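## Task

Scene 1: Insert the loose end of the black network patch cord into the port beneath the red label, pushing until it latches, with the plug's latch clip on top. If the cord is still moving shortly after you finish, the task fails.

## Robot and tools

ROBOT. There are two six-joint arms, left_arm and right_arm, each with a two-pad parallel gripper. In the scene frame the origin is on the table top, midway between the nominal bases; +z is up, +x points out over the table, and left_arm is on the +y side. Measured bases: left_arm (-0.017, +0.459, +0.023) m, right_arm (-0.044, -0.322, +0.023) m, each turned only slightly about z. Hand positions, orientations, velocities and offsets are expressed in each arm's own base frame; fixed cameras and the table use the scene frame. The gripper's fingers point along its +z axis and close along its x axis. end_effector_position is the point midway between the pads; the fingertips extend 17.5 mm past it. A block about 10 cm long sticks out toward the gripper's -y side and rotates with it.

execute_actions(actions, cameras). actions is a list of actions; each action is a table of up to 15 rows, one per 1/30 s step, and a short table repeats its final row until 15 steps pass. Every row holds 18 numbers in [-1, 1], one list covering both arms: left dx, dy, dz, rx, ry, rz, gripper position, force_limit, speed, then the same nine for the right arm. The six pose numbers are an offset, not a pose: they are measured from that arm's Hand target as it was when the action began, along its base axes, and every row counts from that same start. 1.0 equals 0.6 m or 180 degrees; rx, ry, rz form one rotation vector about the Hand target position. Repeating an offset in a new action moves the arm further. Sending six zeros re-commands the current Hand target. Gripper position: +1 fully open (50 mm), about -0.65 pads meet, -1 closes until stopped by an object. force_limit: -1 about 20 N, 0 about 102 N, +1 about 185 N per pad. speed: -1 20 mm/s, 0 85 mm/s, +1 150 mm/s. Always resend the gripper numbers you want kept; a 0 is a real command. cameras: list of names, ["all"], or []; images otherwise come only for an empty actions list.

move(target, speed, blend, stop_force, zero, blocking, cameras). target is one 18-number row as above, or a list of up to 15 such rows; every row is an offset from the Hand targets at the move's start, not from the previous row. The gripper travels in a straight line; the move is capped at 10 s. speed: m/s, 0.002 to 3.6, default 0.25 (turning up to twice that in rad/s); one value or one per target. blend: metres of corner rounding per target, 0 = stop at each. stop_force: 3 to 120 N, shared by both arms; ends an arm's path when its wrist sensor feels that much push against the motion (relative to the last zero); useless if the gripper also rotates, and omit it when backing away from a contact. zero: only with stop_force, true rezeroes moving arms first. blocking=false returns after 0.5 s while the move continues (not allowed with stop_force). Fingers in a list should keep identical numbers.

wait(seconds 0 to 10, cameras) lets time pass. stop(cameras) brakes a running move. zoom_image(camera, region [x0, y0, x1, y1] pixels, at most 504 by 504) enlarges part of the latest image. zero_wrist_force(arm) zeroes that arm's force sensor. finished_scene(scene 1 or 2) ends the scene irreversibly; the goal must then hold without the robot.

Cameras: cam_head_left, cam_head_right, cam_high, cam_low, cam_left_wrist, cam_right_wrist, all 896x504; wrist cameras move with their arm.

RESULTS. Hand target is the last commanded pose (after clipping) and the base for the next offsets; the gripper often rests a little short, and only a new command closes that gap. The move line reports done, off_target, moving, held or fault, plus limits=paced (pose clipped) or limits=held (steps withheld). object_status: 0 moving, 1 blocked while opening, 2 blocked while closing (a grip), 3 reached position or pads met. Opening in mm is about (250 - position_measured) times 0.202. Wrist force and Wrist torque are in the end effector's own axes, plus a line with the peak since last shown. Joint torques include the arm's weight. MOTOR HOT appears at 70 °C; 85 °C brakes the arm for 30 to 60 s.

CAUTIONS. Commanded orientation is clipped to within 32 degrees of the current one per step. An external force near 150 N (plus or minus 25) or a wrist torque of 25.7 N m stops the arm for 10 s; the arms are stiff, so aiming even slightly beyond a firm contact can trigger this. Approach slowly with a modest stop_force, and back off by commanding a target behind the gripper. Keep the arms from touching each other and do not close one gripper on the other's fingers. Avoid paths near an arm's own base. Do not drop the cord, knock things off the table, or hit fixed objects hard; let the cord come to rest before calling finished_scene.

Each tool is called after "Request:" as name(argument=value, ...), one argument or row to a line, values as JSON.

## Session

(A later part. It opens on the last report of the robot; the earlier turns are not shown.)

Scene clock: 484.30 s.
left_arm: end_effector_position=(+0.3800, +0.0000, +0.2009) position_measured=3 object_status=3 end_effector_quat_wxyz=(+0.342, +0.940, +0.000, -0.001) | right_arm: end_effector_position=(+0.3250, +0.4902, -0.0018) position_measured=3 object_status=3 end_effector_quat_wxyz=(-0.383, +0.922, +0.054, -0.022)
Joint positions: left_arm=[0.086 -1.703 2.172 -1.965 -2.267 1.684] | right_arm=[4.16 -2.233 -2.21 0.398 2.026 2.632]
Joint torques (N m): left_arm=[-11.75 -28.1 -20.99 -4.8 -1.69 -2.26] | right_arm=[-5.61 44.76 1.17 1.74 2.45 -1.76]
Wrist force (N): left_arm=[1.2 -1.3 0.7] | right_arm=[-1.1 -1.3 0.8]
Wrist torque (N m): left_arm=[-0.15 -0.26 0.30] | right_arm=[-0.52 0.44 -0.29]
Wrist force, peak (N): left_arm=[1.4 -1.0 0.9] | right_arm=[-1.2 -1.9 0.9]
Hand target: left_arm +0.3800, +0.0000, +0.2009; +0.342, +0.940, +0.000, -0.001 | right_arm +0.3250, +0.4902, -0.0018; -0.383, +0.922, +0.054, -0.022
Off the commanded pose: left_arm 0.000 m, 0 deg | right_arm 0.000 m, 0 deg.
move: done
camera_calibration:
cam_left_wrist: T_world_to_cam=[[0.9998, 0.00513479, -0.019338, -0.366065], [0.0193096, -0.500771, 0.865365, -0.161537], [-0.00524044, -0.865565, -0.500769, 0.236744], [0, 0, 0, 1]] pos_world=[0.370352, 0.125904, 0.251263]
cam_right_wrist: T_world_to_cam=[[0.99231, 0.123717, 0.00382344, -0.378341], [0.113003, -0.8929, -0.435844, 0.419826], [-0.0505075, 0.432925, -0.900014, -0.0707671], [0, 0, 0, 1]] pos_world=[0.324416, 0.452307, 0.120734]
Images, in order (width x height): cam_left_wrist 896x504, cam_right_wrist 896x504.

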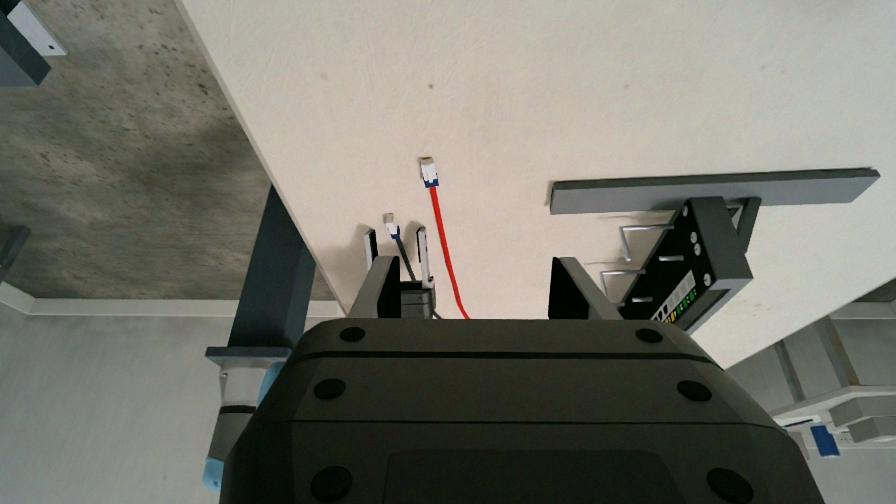

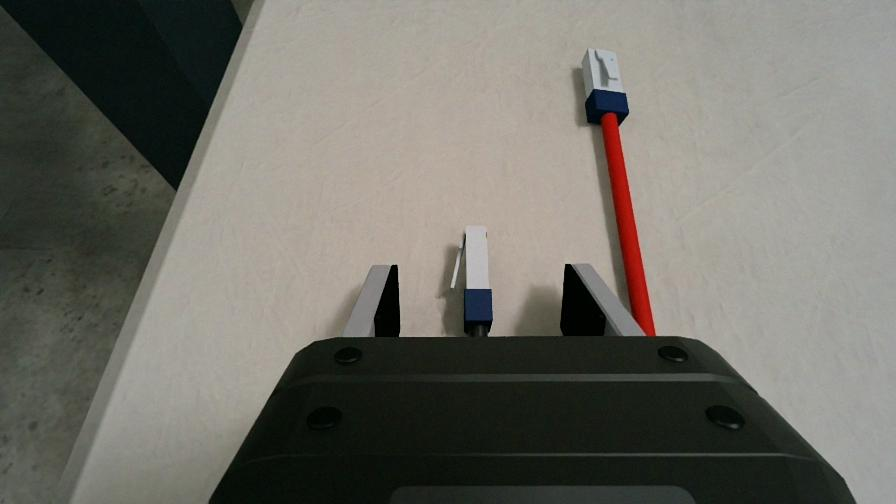

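Request:
move(
  target=[0,0,0,0,0,0,1,1,1,0,0,0,0,0,0,-1,-0.6,-0.9],
  cameras=["cam_left_wrist","cam_right_wrist"],
)

Request:
zoom_image(
  camera="cam_left_wrist",
  region=[340, 190, 480, 320],
)

Request:
zoom_image(
  camera="cam_right_wrist",
  region=[380, 220, 600, 340],
)

Scene clock: 516.73 s.
left_arm: end_effector_position=(+0.3800, +0.0000, +0.2009) position_measured=3 object_status=3 end_effector_quat_wxyz=(+0.342, +0.940, +0.000, -0.001) | right_arm: end_effector_position=(+0.3250, +0.4902, -0.0018) position_measured=216 object_status=2 end_effector_quat_wxyz=(-0.383, +0.922, +0.054, -0.022)
Joint positions: left_arm=[0.086 -1.703 2.172 -1.965 -2.267 1.684] | right_arm=[4.16 -2.233 -2.21 0.398 2.026 2.632]
Joint torques (N m): left_arm=[-11.46 -27.74 -21.13 -4.75 -1.09 -2.17] | right_arm=[-6.88 44.44 1.52 1.83 2.46 -1.69]
Wrist force (N): left_arm=[1.0 -1.0 0.6] | right_arm=[-1.3 -1.6 0.5]
Wrist torque (N m): left_arm=[-0.10 -0.23 0.30] | right_arm=[-0.57 0.48 -0.28]
Wrist force, peak (N): left_arm=[1.3 -1.1 0.9] | right_arm=[-1.2 -1.7 0.9]
Hand target: left_arm +0.3800, +0.0000, +0.2009; +0.342, +0.940, +0.000, -0.001 | right_arm +0.3250, +0.4902, -0.0018; -0.383, +0.922, +0.054, -0.022
Off the commanded pose: left_arm 0.000 m, 0 deg | right_arm 0.000 m, 0 deg.
move: done
camera_calibration:
cam_left_wrist: T_world_to_cam=[[0.9998, 0.00513479, -0.019338, -0.366065], [0.0193096, -0.500771, 0.865365, -0.161537], [-0.00524044, -0.865565, -0.500769, 0.236744], [0, 0, 0, 1]] pos_world=[0.370352, 0.125904, 0.251263]
cam_right_wrist: T_world_to_cam=[[0.99231, 0.123717, 0.00382344, -0.378341], [0.113003, -0.8929, -0.435844, 0.419826], [-0.0505075, 0.432925, -0.900014, -0.0707671], [0, 0, 0, 1]] pos_world=[0.324416, 0.452307, 0.120734]
Images, in order (width x height): cam_left_wrist 896x504, cam_right_wrist 896x504.

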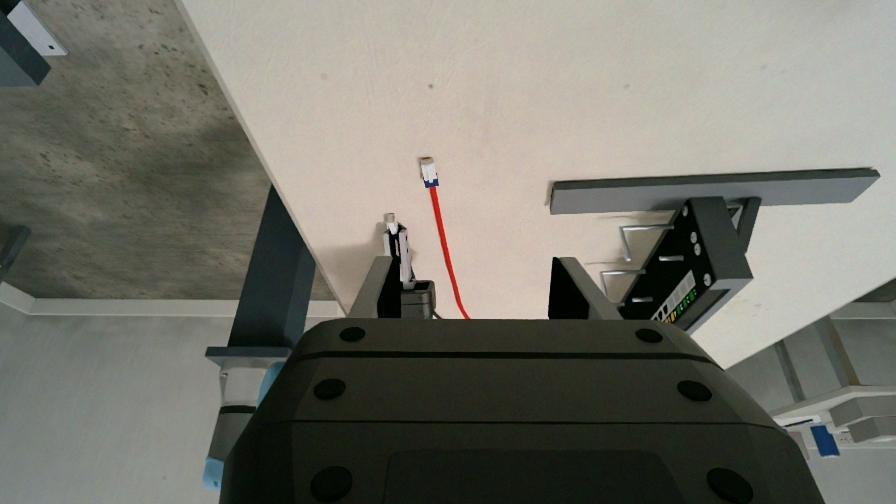

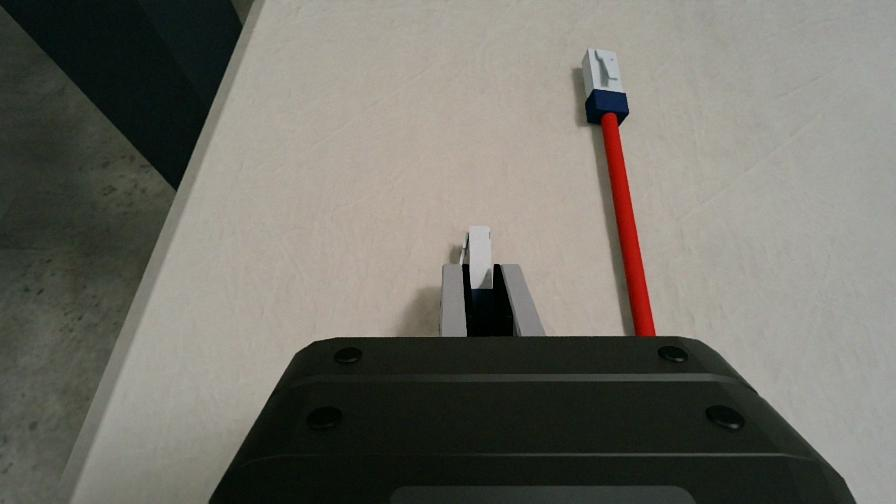

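Scaled by 3.600 from the camera's 896x504 image, which has a finer 1280x720 frame.

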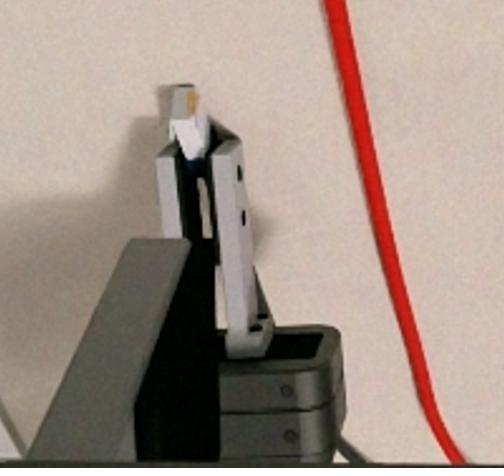

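Scaled by 2.291 from the camera's 896x504 image, which has a finer 1280x720 frame.

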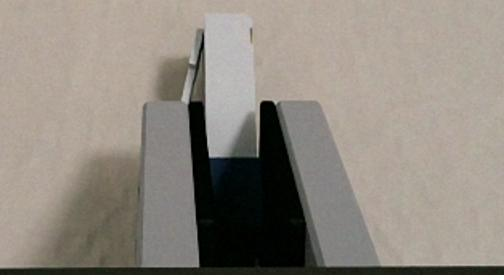

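Request:
move(
  target=[0,0,0,0,0,0,1,1,1,0,0,0.2,0,0,0,-1,-0.6,-0.9],
  speed=0.12,
  cameras=["cam_left_wrist","cam_right_wrist"],
)

Request:
zoom_image(
  camera="cam_right_wrist",
  region=[380, 180, 600, 340],
)

Request:
zoom_image(
  camera="cam_left_wrist",
  region=[340, 190, 480, 320],
)

Scene clock: 565.23 s.
left_arm: end_effector_position=(+0.3800, +0.0000, +0.2009) position_measured=3 object_status=3 end_effector_quat_wxyz=(+0.342, +0.940, +0.000, -0.001) | right_arm: end_effector_position=(+0.3251, +0.4902, +0.1183) position_measured=216 object_status=2 end_effector_quat_wxyz=(-0.383, +0.922, +0.054, -0.022)
Joint positions: left_arm=[0.086 -1.703 2.172 -1.965 -2.267 1.684] | right_arm=[4.16 -1.915 -2.195 0.065 2.026 2.632]
Joint torques (N m): left_arm=[-10.5 -27.25 -21.39 -4.76 -1.09 -2.15] | right_arm=[-3.62 34.57 9.2 4.21 1.73 -2.04]
Wrist force (N): left_arm=[1.0 -1.0 0.5] | right_arm=[-1.1 -1.5 0.4]
Wrist torque (N m): left_arm=[-0.10 -0.23 0.30] | right_arm=[-0.56 0.46 -0.29]
Wrist force, peak (N): left_arm=[1.5 -1.0 1.0] | right_arm=[-1.0 -3.1 -1.0]
Hand target: left_arm +0.3800, +0.0000, +0.2009; +0.342, +0.940, +0.000, -0.001 | right_arm +0.3250, +0.4902, +0.1182; -0.383, +0.922, +0.054, -0.022
Off the commanded pose: left_arm 0.000 m, 0 deg | right_arm 0.000 m, 0 deg.
move: done
camera_calibration:
cam_left_wrist: T_world_to_cam=[[0.9998, 0.00513479, -0.019338, -0.366065], [0.0193096, -0.500771, 0.865365, -0.161537], [-0.00524044, -0.865565, -0.500769, 0.236744], [0, 0, 0, 1]] pos_world=[0.370352, 0.125904, 0.251263]
cam_right_wrist: T_world_to_cam=[[0.992309, 0.123722, 0.00383955, -0.378806], [0.113007, -0.892841, -0.435964, 0.472129], [-0.0505102, 0.433045, -0.899956, 0.0371671], [0, 0, 0, 1]] pos_world=[0.324416, 0.452307, 0.240734]
Images, in order (width x height): cam_left_wrist 896x504, cam_right_wrist 896x504.

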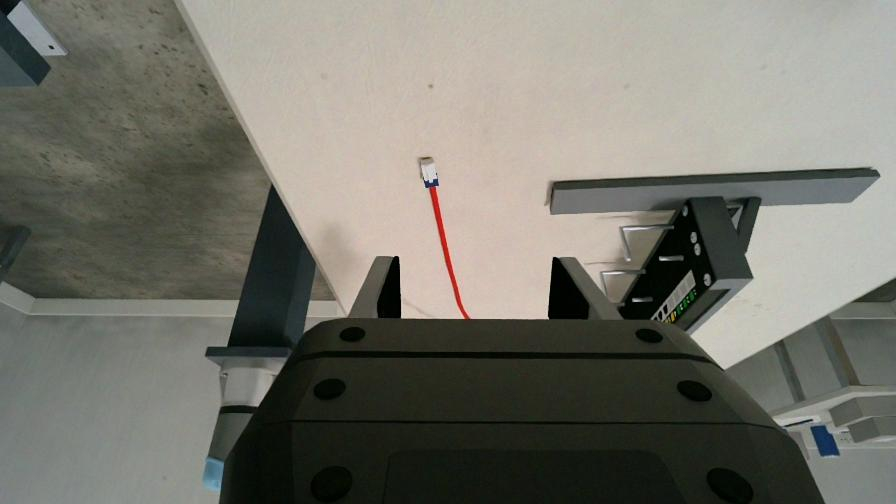

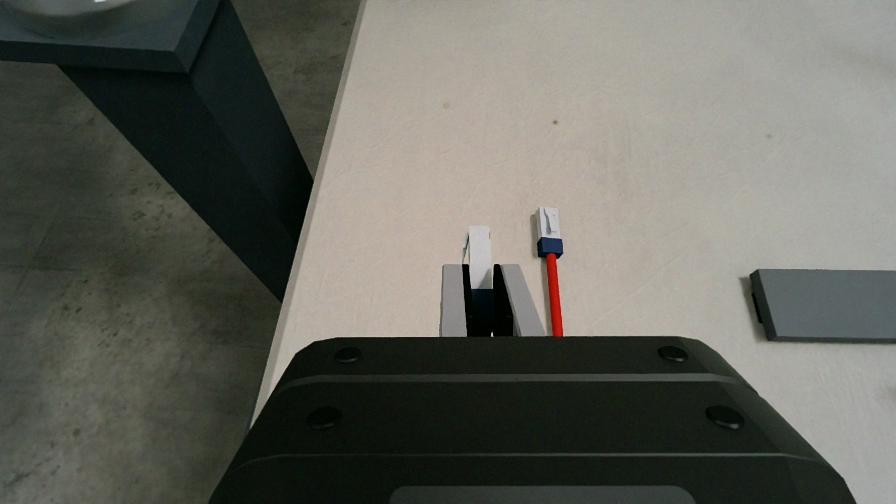

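Scaled by 2.291 from the camera's 896x504 image, which has a finer 1280x720 frame.

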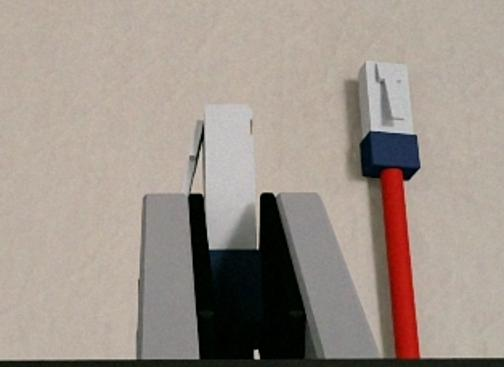

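Scaled by 3.600 from the camera's 896x504 image, which has a finer 1280x720 frame.

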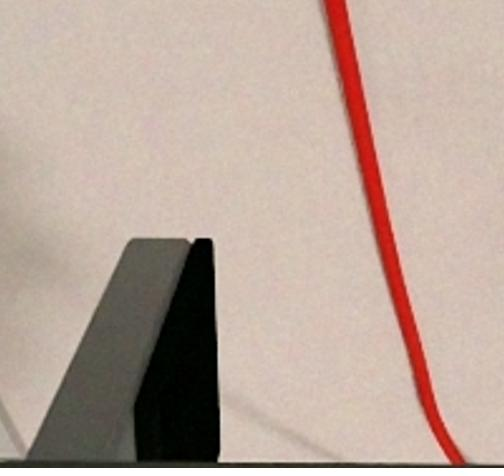

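Request:
move(
  target=[0,0,0,0,0,0,1,1,1,0.258,-0.167,0.103,0.3355,0.4278,-0.3824,-1,-0.6,-0.9],
  speed=0.25,
  cameras=["all"],
)

Scene clock: 580.90 s.
left_arm: end_effector_position=(+0.3800, +0.0000, +0.2009) position_measured=3 object_status=3 end_effector_quat_wxyz=(+0.342, +0.940, +0.000, -0.001) | right_arm: end_effector_position=(+0.4797, +0.3900, +0.1801) position_measured=216 object_status=2 end_effector_quat_wxyz=(+0.636, -0.311, +0.634, +0.310)
Joint positions: left_arm=[0.086 -1.703 2.172 -1.965 -2.267 1.684] | right_arm=[4.034 -2.337 -2.245 1.441 1.587 4.71]
Joint torques (N m): left_arm=[-9.22 -26.65 -21.26 -4.77 -0.98 -2.24] | right_arm=[-7.64 25.74 13 -0.03 0.15 0.92]
Wrist force (N): left_arm=[1.1 -1.0 0.7] | right_arm=[2.7 -4.6 -2.2]
Wrist torque (N m): left_arm=[-0.10 -0.24 0.30] | right_arm=[-0.87 0.16 -0.46]
Wrist force, peak (N): left_arm=[1.4 -1.0 0.9] | right_arm=[2.8 -5.0 -2.1]
Hand target: left_arm +0.3800, +0.0000, +0.2009; +0.342, +0.940, +0.000, -0.001 | right_arm +0.4798, +0.3900, +0.1800; +0.636, -0.311, +0.635, +0.310
Off the commanded pose: left_arm 0.000 m, 0 deg | right_arm 0.000 m, 0 deg.
move: done
camera_calibration:
cam_left_wrist: T_world_to_cam=[[0.9998, 0.00513479, -0.019338, -0.366065], [0.0193096, -0.500771, 0.865365, -0.161537], [-0.00524044, -0.865565, -0.500769, 0.236744], [0, 0, 0, 1]] pos_world=[0.370352, 0.125904, 0.251263]
cam_right_wrist: T_world_to_cam=[[0.00971752, -0.00279999, -0.999949, 0.181318], [-0.947597, 0.319307, -0.0101029, 0.351461], [0.319319, 0.947647, 0.000449607, -0.396243], [0, 0, 0, 1]] pos_world=[0.45781, 0.263782, 0.185037]

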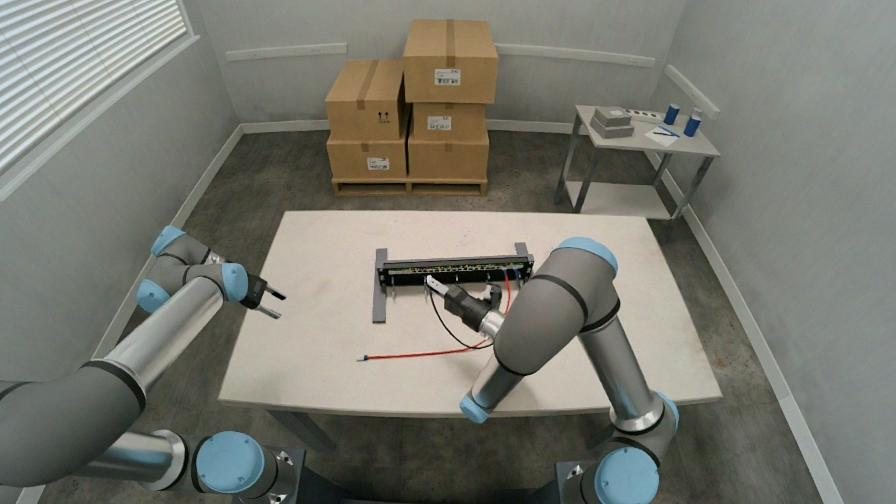

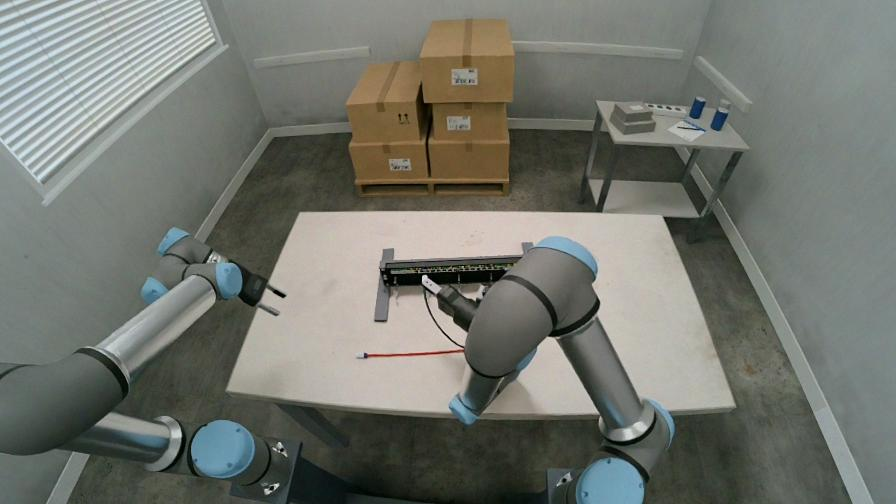

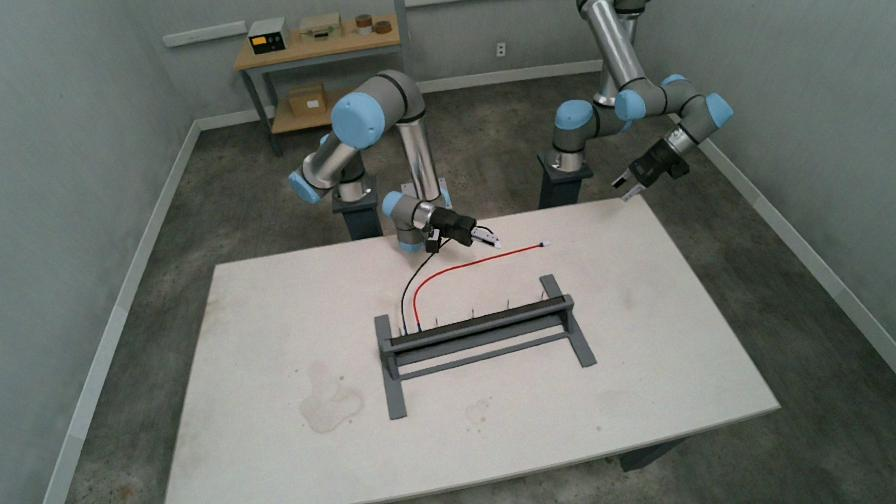

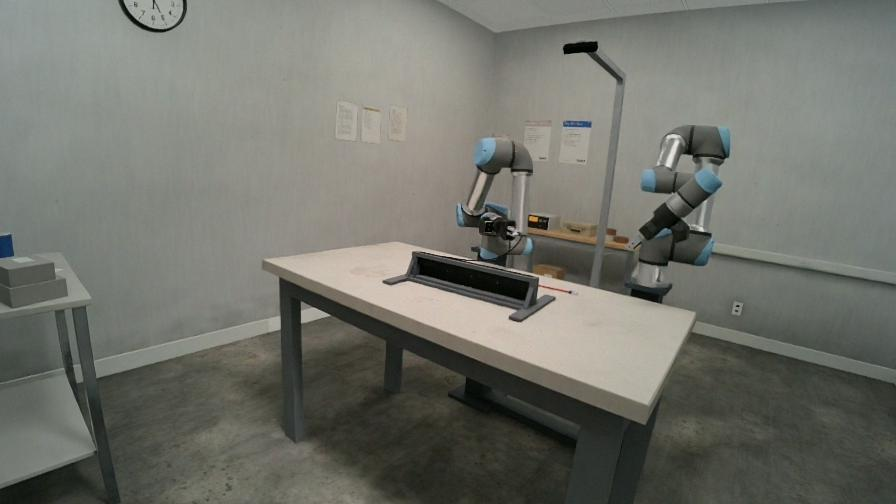

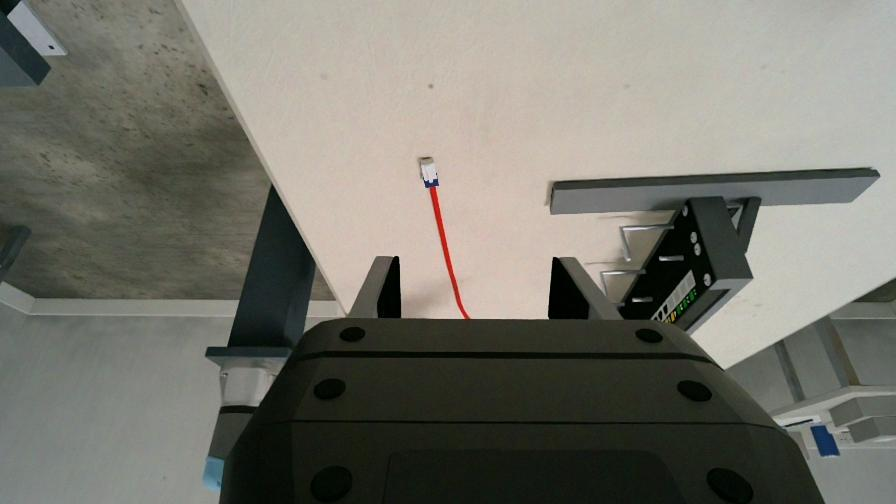

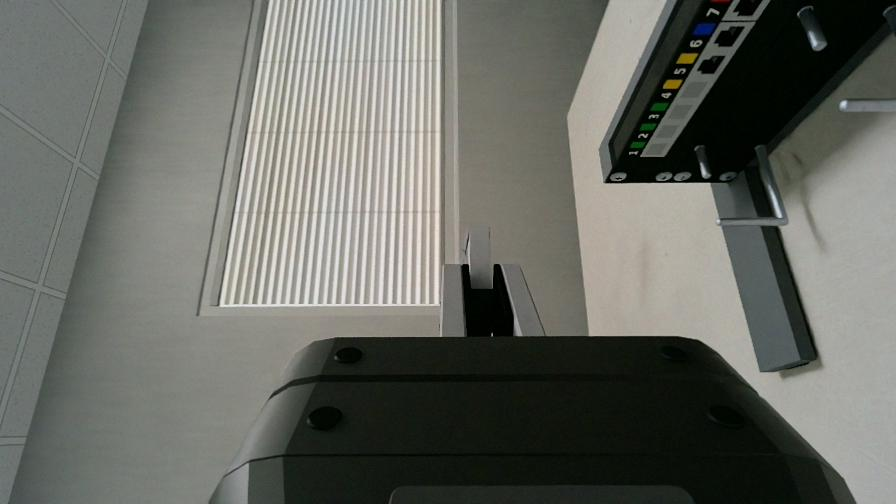

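Request:
zoom_image(
  camera="cam_right_wrist",
  region=[590, 0, 790, 200],
)

Request:
zoom_image(
  camera="cam_right_wrist",
  region=[430, 200, 540, 340],
)

Scaled by 2.520 from the camera's 896x504 image, which has a finer 1280x720 frame.

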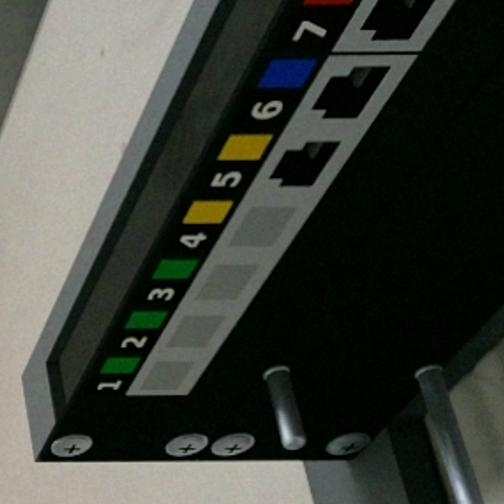

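Scaled by 3.600 from the camera's 896x504 image, which has a finer 1280x720 frame.

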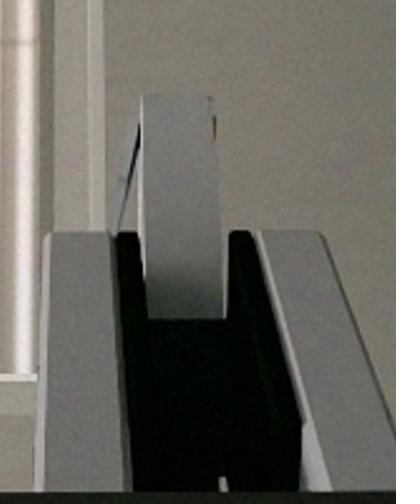

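Request:
move(
  target=[0.25,-0.41,0,0,0,0,1,1,1,0.092,0.0167,-0.192,0,0,0,-1,-0.6,-0.9],
  speed=0.15,
  cameras=["all"],
)

Request:
zoom_image(
  camera="cam_left_wrist",
  region=[440, 100, 740, 300],
)

Request:
zoom_image(
  camera="cam_right_wrist",
  region=[440, 100, 740, 300],
)

Scene clock: 646.17 s.
left_arm: end_effector_position=(+0.4498, -0.1145, +0.2009) position_measured=3 object_status=3 end_effector_quat_wxyz=(+0.342, +0.940, +0.000, -0.001) | right_arm: end_effector_position=(+0.5016, +0.3937, +0.1345) position_measured=216 object_status=2 end_effector_quat_wxyz=(+0.636, -0.311, +0.635, +0.310)
Joint positions: left_arm=[-0.183 -1.573 2.117 -2.265 -2.256 1.335] | right_arm=[3.994 -2.475 -2.151 1.485 1.627 4.71]
Joint torques (N m): left_arm=[4.47 -29.49 -18.05 -1.64 -3.13 0.75] | right_arm=[1.47 37.19 5.74 2.67 -0.15 -0.28]
Wrist force (N): left_arm=[0.8 -1.1 0.6] | right_arm=[2.4 -4.1 -2.5]
Wrist torque (N m): left_arm=[-0.21 -0.21 0.20] | right_arm=[-0.78 0.22 -0.47]
Wrist force, peak (N): left_arm=[2.0 0.5 2.2] | right_arm=[7.7 -5.5 -1.9]
Hand target: left_arm +0.4498, -0.1145, +0.2009; +0.342, +0.940, +0.000, -0.001 (not the last commanded pose) | right_arm +0.5016, +0.3937, +0.1345; +0.636, -0.311, +0.635, +0.310 (not the last commanded pose)
Tool commands: left_gripper/position=+1.0 left_gripper/force_limit=+1.0 left_gripper/speed=+1.0 right_gripper/position=-1.0 right_gripper/force_limit=-0.6 right_gripper/speed=-0.898039
Off the commanded pose: left_arm 0.154 m, 0 deg | right_arm 0.078 m, 0 deg.
FORCE FAULT: contact force on the right arm reached its limit, and that arm stopped. The contact can be on any part of that arm, not only on its tool. That arm's remaining commands of this call were not run. That arm is still stopped at the end of this call. That arm stays stopped for about 10 more seconds. Until then a move that you send moves the other arm only, and its call returns only when the move has ended. Once the stop has ended, the next robot result says so. If the stop ends while you think or write, that arm runs what you send next, counted from a new Hand target: where the arm stands when the stop ends. While its stop runs, that arm takes no new command, but its gripper still runs the gripper command that each later call begins with. Until it ends, the stop uses up actions while you think or wait. An arm that is not stopped still takes commands.
move: fault (right_arm), off_target (left_arm; braked at the fault stop of right_arm)
camera_calibration:
cam_left_wrist: T_world_to_cam=[[0.999802, 0.00508559, -0.0192511, -0.435286], [0.0192093, -0.500845, 0.865324, -0.220167], [-0.00524115, -0.865522, -0.500844, 0.138021], [0, 0, 0, 1]] pos_world=[0.440152, 0.0114041, 0.251263]
cam_right_wrist: T_world_to_cam=[[0.00936596, -0.0028986, -0.999952, 0.135812], [-0.947359, 0.320023, -0.00980102, 0.370228], [0.320036, 0.947405, 0.000251308, -0.406972], [0, 0, 0, 1]] pos_world=[0.479712, 0.26748, 0.139536]

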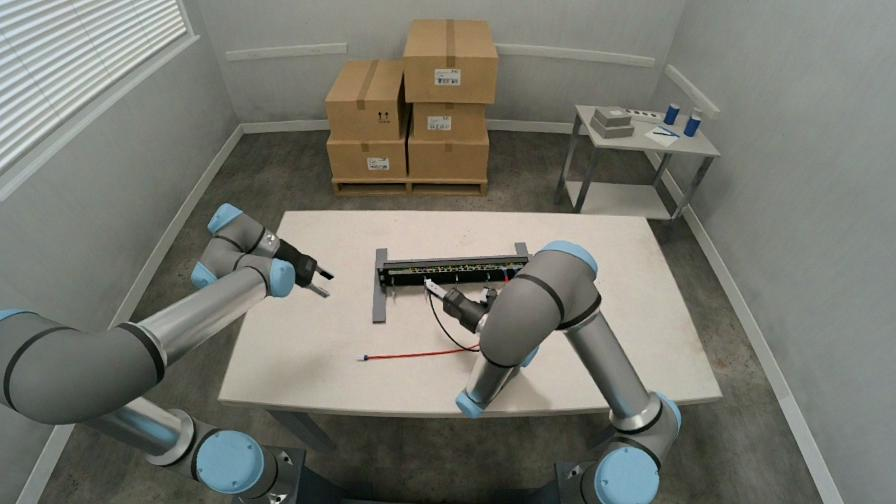

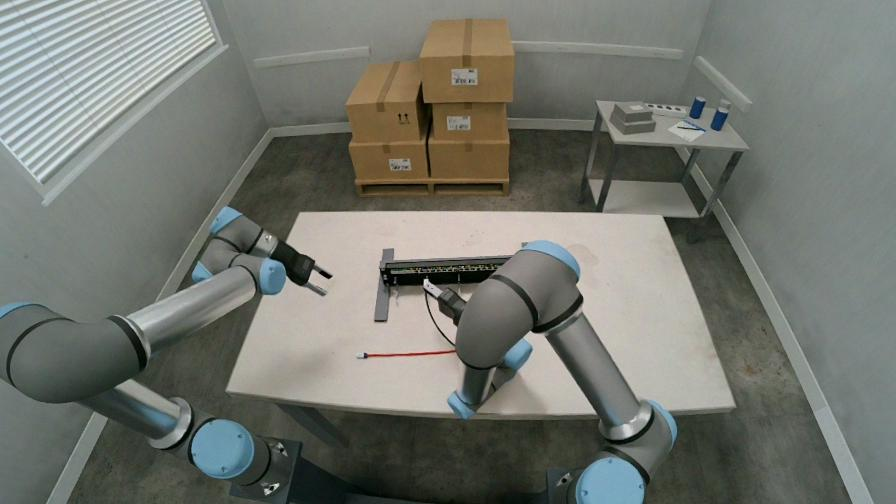

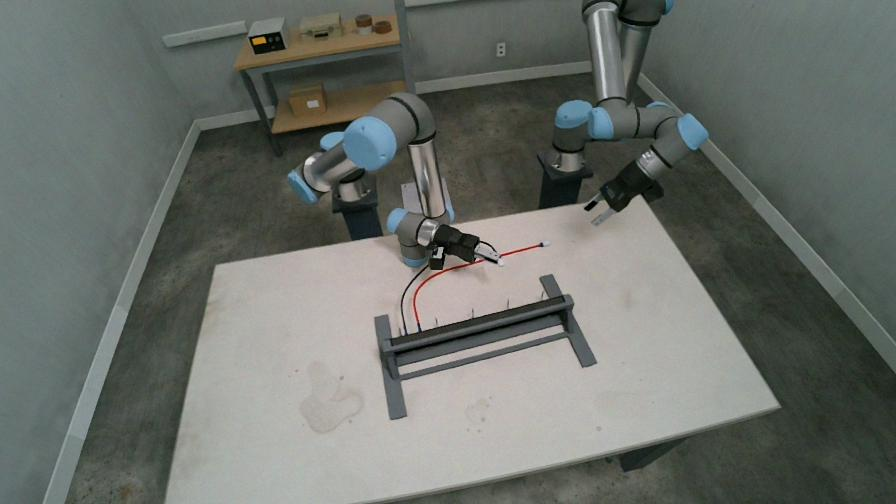

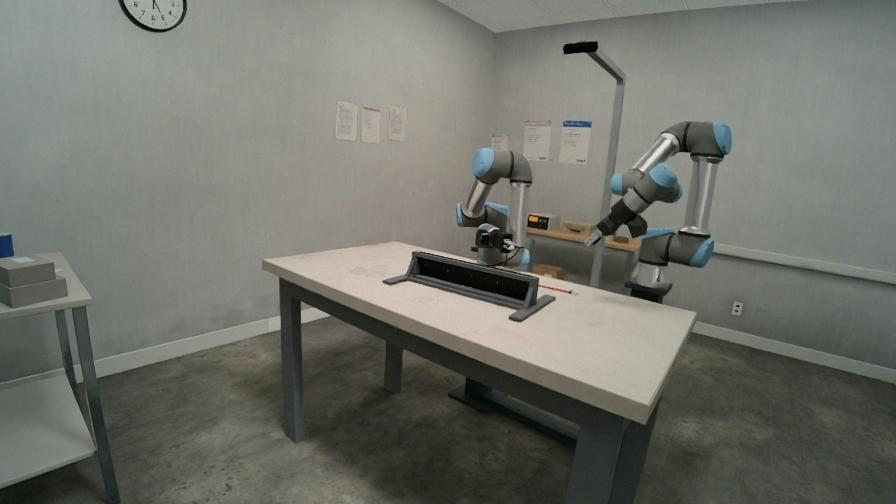

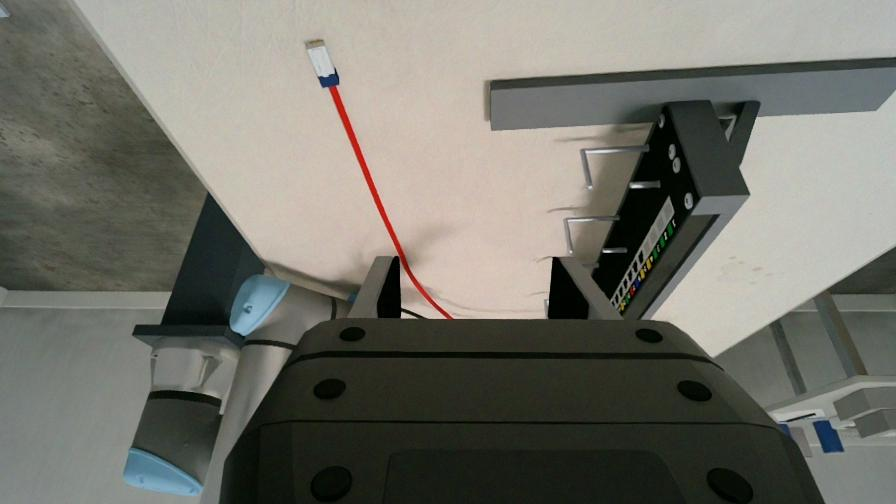

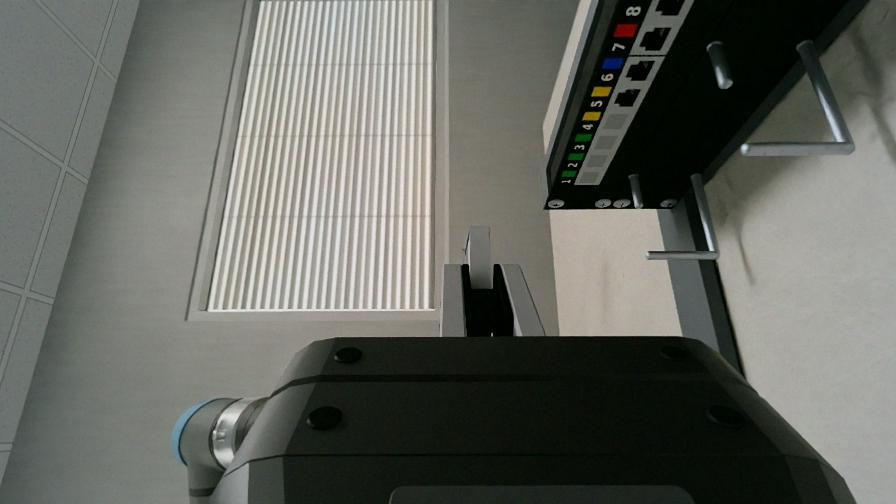

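Scaled by 1.680 from the camera's 896x504 image, which has a finer 1280x720 frame.

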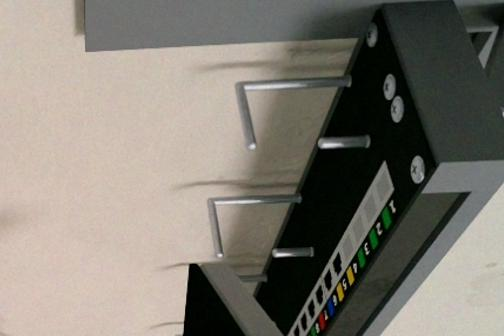

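Scaled by 1.680 from the camera's 896x504 image, which has a finer 1280x720 frame.

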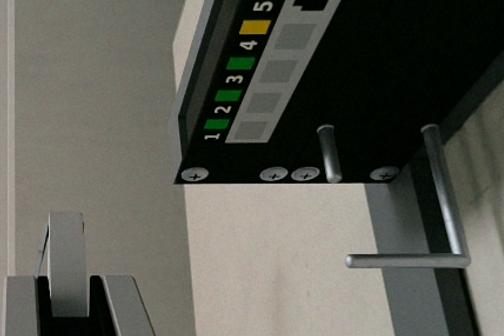

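Request:
wait(
  seconds=1,
)

Scene clock: 741.57 s.
left_arm: end_effector_position=(+0.4498, -0.1145, +0.2009) position_measured=3 object_status=3 end_effector_quat_wxyz=(+0.342, +0.940, +0.000, -0.001) | right_arm: end_effector_position=(+0.5016, +0.3937, +0.1345) position_measured=216 object_status=2 end_effector_quat_wxyz=(+0.636, -0.311, +0.635, +0.310)
Joint positions: left_arm=[-0.183 -1.573 2.117 -2.266 -2.256 1.334] | right_arm=[3.994 -2.475 -2.151 1.485 1.627 4.71]
Joint torques (N m): left_arm=[12.85 -34.09 -16.87 -5.42 -3.19 -2.72] | right_arm=[1.41 38.5 3.94 2.64 -0.26 -0.2]
Wrist force (N): left_arm=[1.0 -1.2 0.7] | right_arm=[2.6 -4.3 -2.7]
Wrist torque (N m): left_arm=[-0.21 -0.23 0.20] | right_arm=[-0.82 0.17 -0.46]
Wrist force, peak (N): left_arm=[1.2 -1.2 1.1] | right_arm=[2.5 -4.6 -2.9]
Hand target: left_arm +0.4498, -0.1145, +0.2009; +0.342, +0.940, +0.000, -0.001 (not the last commanded pose) | right_arm +0.5016, +0.3937, +0.1345; +0.636, -0.311, +0.635, +0.310 (not the last commanded pose)
Tool commands: left_gripper/position=+1.0 left_gripper/force_limit=+1.0 left_gripper/speed=+1.0 right_gripper/position=-1.0 right_gripper/force_limit=-0.6 right_gripper/speed=-0.898039
Off the commanded pose: left_arm 0.154 m, 0 deg | right_arm 0.078 m, 0 deg.
FORCE FAULT, CONTINUED: the right arm's stop, for the force fault that an earlier result reported, is over. The rest of the stop counts as 19 of the actions that you can send in this scene. That arm's target is now where it stood when the stop ended, not its last command. That arm accepts commands again.
wait: 1.00 s; at rest from the start

Request:
move(
  target=[
    [0,0,0,0,0,0,1,1,1,-0.036,-0.0062,0.0925,0,0,0,-1,-0.6,-0.898],
    [0,0,0,0,0,0,1,1,1,-0.2943,0.1608,-0.0272,-0.3355,-0.4278,0.3824,-1,-0.6,-0.898],
  ],
  speed=0.25,
  blend=[0.02,0],
  cameras=["cam_head_left","cam_high","cam_right_wrist","cam_left_wrist"],
)

Scene clock: 757.30 s.
left_arm: end_effector_position=(+0.4498, -0.1145, +0.2009) position_measured=3 object_status=3 end_effector_quat_wxyz=(+0.342, +0.940, +0.000, -0.001) | right_arm: end_effector_position=(+0.3251, +0.4902, +0.1183) position_measured=216 object_status=2 end_effector_quat_wxyz=(-0.383, +0.922, +0.054, -0.022)
Joint positions: left_arm=[-0.183 -1.573 2.117 -2.266 -2.256 1.334] | right_arm=[4.16 -1.915 -2.195 0.066 2.026 2.632]
Joint torques (N m): left_arm=[12.55 -33.88 -17.24 -4.91 -3.26 -2.14] | right_arm=[-3.49 24.27 7.82 4.81 2.02 -1.11]
Wrist force (N): left_arm=[0.8 -1.0 0.7] | right_arm=[-1.3 -1.1 0.2]
Wrist torque (N m): left_arm=[-0.20 -0.21 0.20] | right_arm=[-0.49 0.49 -0.30]
Wrist force, peak (N): left_arm=[1.1 -1.4 0.8] | right_arm=[5.6 -5.2 -1.8]
Hand target: left_arm +0.4498, -0.1145, +0.2009; +0.342, +0.940, +0.000, -0.001 | right_arm +0.3251, +0.4902, +0.1182; -0.383, +0.922, +0.054, -0.022
Off the commanded pose: left_arm 0.000 m, 0 deg | right_arm 0.000 m, 0 deg.
move: done
camera_calibration:
cam_left_wrist: T_world_to_cam=[[0.9998, 0.00513479, -0.019338, -0.435263], [0.0193096, -0.500771, 0.865365, -0.220223], [-0.00524044, -0.865565, -0.500769, 0.138002], [0, 0, 0, 1]] pos_world=[0.440152, 0.0114039, 0.251263]
cam_right_wrist: T_world_to_cam=[[0.992337, 0.123496, 0.00390851, -0.378718], [0.112807, -0.892637, -0.436433, 0.472127], [-0.0504089, 0.43353, -0.899728, 0.0369043], [0, 0, 0, 1]] pos_world=[0.324417, 0.452209, 0.240736]
Images, in order (width x height): cam_head_left 896x504, cam_high 896x504, cam_left_wrist 896x504, cam_right_wrist 896x504.

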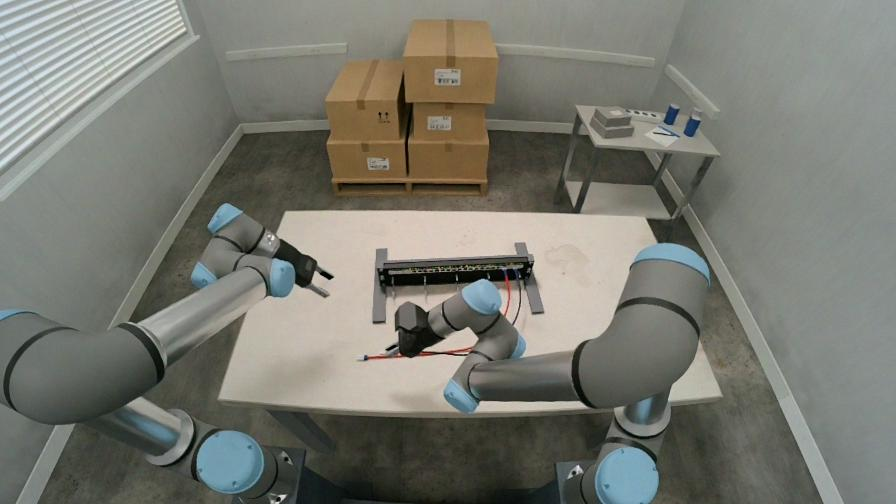

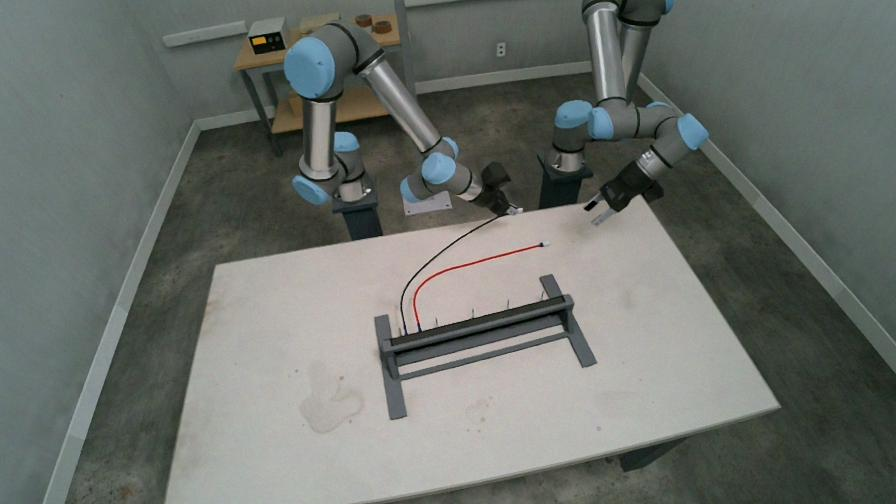

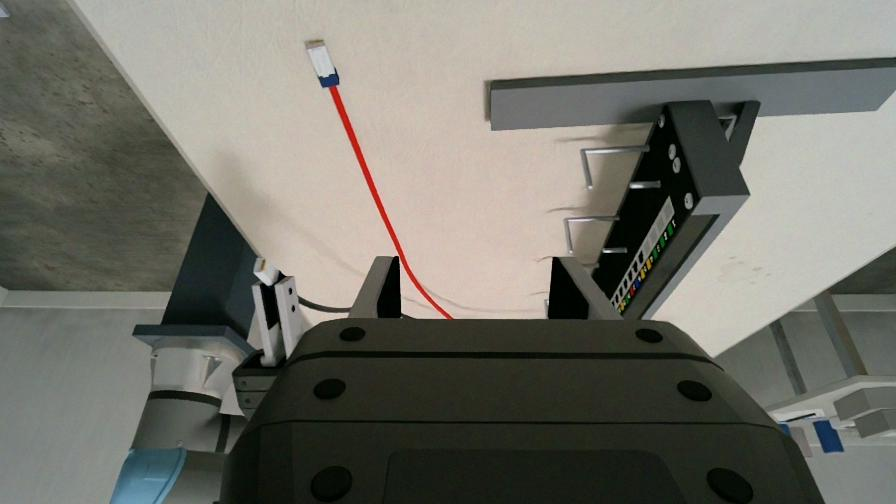

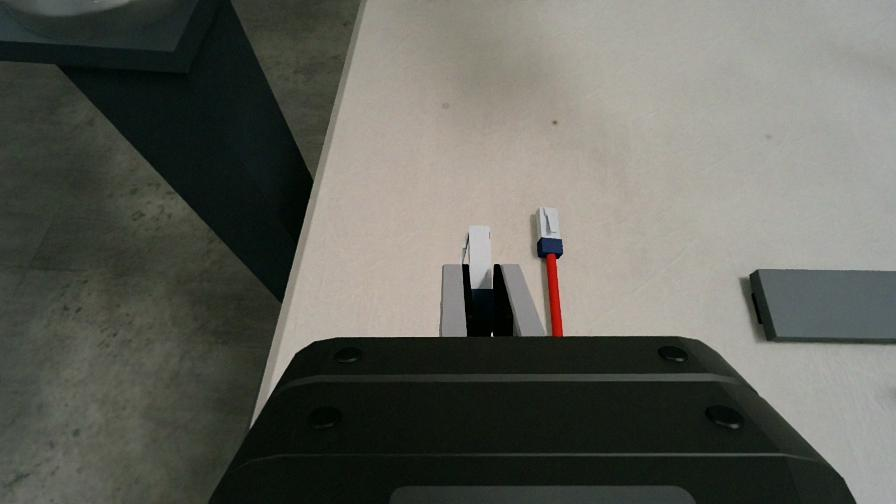

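Request:
move(
  target=[0,0,0,0,0,0,1,1,1,0,0,-0.172,0,0,0,-1,-0.6,-0.898],
  speed=0.15,
)

Request:
move(
  target=[0,0,0,0,0,0,1,1,1,0,0,-0.0275,0,0,0,-1,-0.6,-0.898],
  speed=0.02,
  stop_force=4,
)

Request:
move(
  target=[0,0,0,0,0,0,1,1,1,0,0,0,0,0,0,1,-0.6,-0.7],
  cameras=["cam_right_wrist"],
)

Scene clock: 771.10 s.
left_arm: end_effector_position=(+0.4498, -0.1145, +0.2009) position_measured=3 object_status=3 end_effector_quat_wxyz=(+0.342, +0.940, +0.000, -0.001) | right_arm: end_effector_position=(+0.3251, +0.4902, +0.0151) position_measured=216 object_status=2 end_effector_quat_wxyz=(-0.383, +0.922, +0.054, -0.022)
Joint positions: left_arm=[-0.183 -1.573 2.117 -2.266 -2.256 1.334] | right_arm=[4.16 -2.186 -2.215 0.356 2.026 2.632]
Joint torques (N m): left_arm=[12.49 -34.18 -18.04 -4.63 -3.17 -1.72] | right_arm=[-5.67 28.73 2.79 3.85 0.5 1.09]
Wrist force (N): left_arm=[0.7 -1.1 0.9] | right_arm=[-0.8 -1.4 0.8]
Wrist torque (N m): left_arm=[-0.21 -0.20 0.20] | right_arm=[-0.53 0.39 -0.25]
Wrist force, peak (N): left_arm=[1.0 -1.3 0.9] | right_arm=[-0.8 -3.7 -1.3]
Hand target: left_arm +0.4498, -0.1145, +0.2009; +0.342, +0.940, +0.000, -0.001 | right_arm +0.3251, +0.4902, +0.0150; -0.383, +0.922, +0.054, -0.022
Off the commanded pose: left_arm 0.000 m, 0 deg | right_arm 0.000 m, 0 deg.
move: done

Scene clock: 772.70 s.
left_arm: end_effector_position=(+0.4498, -0.1145, +0.2009) position_measured=3 object_status=3 end_effector_quat_wxyz=(+0.342, +0.940, +0.000, -0.001) | right_arm: end_effector_position=(+0.3251, +0.4902, -0.0015) position_measured=216 object_status=2 end_effector_quat_wxyz=(-0.383, +0.922, +0.054, -0.022)
Joint positions: left_arm=[-0.183 -1.573 2.117 -2.266 -2.256 1.334] | right_arm=[4.16 -2.233 -2.21 0.399 2.026 2.632]
Joint torques (N m): left_arm=[12.15 -33.91 -17.63 -4.43 -3.19 -1.46] | right_arm=[0.6 45.65 3.47 1.27 2.57 -0.66]
Wrist force (N): left_arm=[0.9 -0.9 0.7] | right_arm=[-1.1 -1.4 0.7]
Wrist torque (N m): left_arm=[-0.18 -0.23 0.20] | right_arm=[-0.54 0.43 -0.25]
Wrist force, peak (N): left_arm=[1.1 -1.2 0.9] | right_arm=[-1.1 -1.8 0.1]
Hand target: left_arm +0.4498, -0.1145, +0.2009; +0.342, +0.940, +0.000, -0.001 | right_arm +0.3251, +0.4902, -0.0015; -0.383, +0.922, +0.054, -0.022
Off the commanded pose: left_arm 0.000 m, 0 deg | right_arm 0.000 m, 0 deg.
move: done

Scene clock: 774.00 s.
left_arm: end_effector_position=(+0.4498, -0.1145, +0.2009) position_measured=3 object_status=3 end_effector_quat_wxyz=(+0.342, +0.940, +0.000, -0.001) | right_arm: end_effector_position=(+0.3251, +0.4902, -0.0015) position_measured=3 object_status=0 end_effector_quat_wxyz=(-0.383, +0.922, +0.054, -0.022)
Joint positions: left_arm=[-0.183 -1.573 2.117 -2.266 -2.256 1.334] | right_arm=[4.16 -2.233 -2.21 0.399 2.026 2.632]
Joint torques (N m): left_arm=[11.59 -33.81 -18.06 -4.3 -3.26 -1.34] | right_arm=[4.32 44.32 1.88 1.58 2.61 0.88]
Wrist force (N): left_arm=[0.8 -1.0 0.8] | right_arm=[-0.9 -1.4 0.6]
Wrist torque (N m): left_arm=[-0.19 -0.20 0.20] | right_arm=[-0.53 0.41 -0.25]
Wrist force, peak (N): left_arm=[0.8 -1.3 1.0] | right_arm=[-1.3 -1.6 0.4]
Hand target: left_arm +0.4498, -0.1145, +0.2009; +0.342, +0.940, +0.000, -0.001 | right_arm +0.3251, +0.4902, -0.0015; -0.383, +0.922, +0.054, -0.022
Off the commanded pose: left_arm 0.000 m, 0 deg | right_arm 0.000 m, 0 deg.
move: done
camera_calibration:
cam_right_wrist: T_world_to_cam=[[0.992326, 0.123584, 0.00392417, -0.378288], [0.112905, -0.892722, -0.436234, 0.419824], [-0.0504084, 0.433329, -0.899825, -0.070781], [0, 0, 0, 1]] pos_world=[0.324417, 0.452208, 0.120935]
Images, in order (width x height): cam_right_wrist 896x504.

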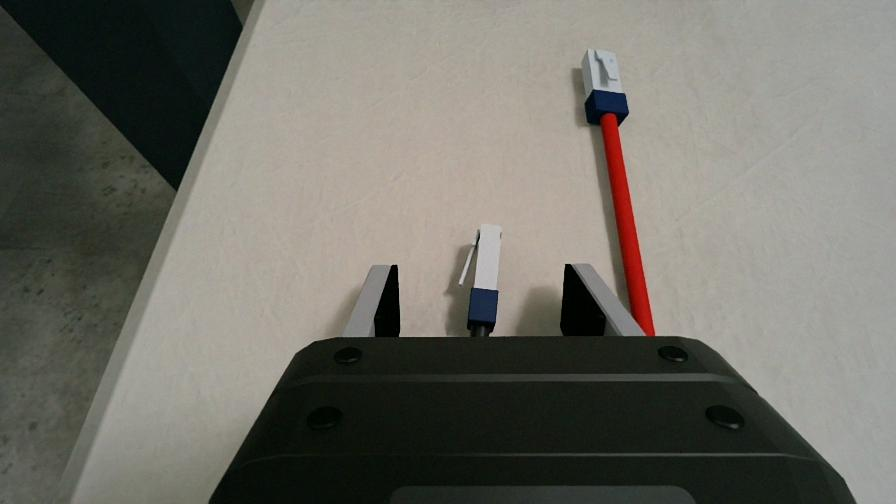

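Request:
move(
  target=[0,0,0,0,0,0,1,1,1,0.0163,-0.1405,0.1415,0,0,0,1,-0.6,-0.7],
  speed=0.15,
)

Request:
move(
  target=[0,0,0,0,0,0,1,1,1,0.1918,-0.8982,0.1777,-0.2498,-0.0144,-0.0348,1,-0.6,-0.7],
  speed=0.3,
)

Scene clock: 834.73 s.
left_arm: end_effector_position=(+0.4498, -0.1145, +0.2009) position_measured=3 object_status=3 end_effector_quat_wxyz=(+0.342, +0.940, +0.000, -0.001) | right_arm: end_effector_position=(+0.3348, +0.4059, +0.0833) position_measured=3 object_status=3 end_effector_quat_wxyz=(-0.383, +0.922, +0.054, -0.022)
Joint positions: left_arm=[-0.183 -1.573 2.117 -2.266 -2.256 1.334] | right_arm=[4.024 -1.92 -2.34 0.156 2.107 2.508]
Joint torques (N m): left_arm=[11.73 -33.7 -18.41 -3.96 -3.21 -0.89] | right_arm=[2.28 34.16 18.74 4.34 -1.52 1.13]
Wrist force (N): left_arm=[0.8 -0.9 0.8] | right_arm=[-1.3 -1.3 0.1]
Wrist torque (N m): left_arm=[-0.18 -0.21 0.20] | right_arm=[-0.51 0.46 -0.32]
Wrist force, peak (N): left_arm=[1.0 -1.3 0.8] | right_arm=[-0.7 -1.6 2.7]
Hand target: left_arm +0.4498, -0.1145, +0.2009; +0.342, +0.940, +0.000, -0.001 | right_arm +0.3348, +0.4059, +0.0834; -0.383, +0.922, +0.054, -0.022
Off the commanded pose: left_arm 0.000 m, 0 deg | right_arm 0.000 m, 0 deg.
move: done

Scene clock: 837.10 s.
left_arm: end_effector_position=(+0.4498, -0.1145, +0.2009) position_measured=3 object_status=3 end_effector_quat_wxyz=(+0.342, +0.940, +0.000, -0.001) | right_arm: end_effector_position=(+0.4499, -0.1329, +0.1899) position_measured=3 object_status=3 end_effector_quat_wxyz=(-0.001, +1.000, +0.001, -0.001)
Joint positions: left_arm=[-0.183 -1.573 2.117 -2.266 -2.256 1.334] | right_arm=[3.141 -1.532 -1.969 -1.212 1.573 1.569]
Joint torques (N m): left_arm=[11.43 -34 -18.54 -3.72 -3.24 -0.65] | right_arm=[-3.66 27.08 26.16 5.61 -1.09 -0.11]
Wrist force (N): left_arm=[0.8 -0.8 0.7] | right_arm=[1.1 -1.1 -1.1]
Wrist torque (N m): left_arm=[-0.15 -0.20 0.20] | right_arm=[-0.12 0.06 -0.29]
Wrist force, peak (N): left_arm=[1.1 -1.2 0.9] | right_arm=[-1.3 -3.1 3.0]
Hand target: left_arm +0.4498, -0.1145, +0.2009; +0.342, +0.940, +0.000, -0.001 | right_arm +0.4499, -0.1331, +0.1900; -0.001, +1.000, +0.001, +0.000
Off the commanded pose: left_arm 0.000 m, 0 deg | right_arm 0.000 m, 0 deg.
move: done


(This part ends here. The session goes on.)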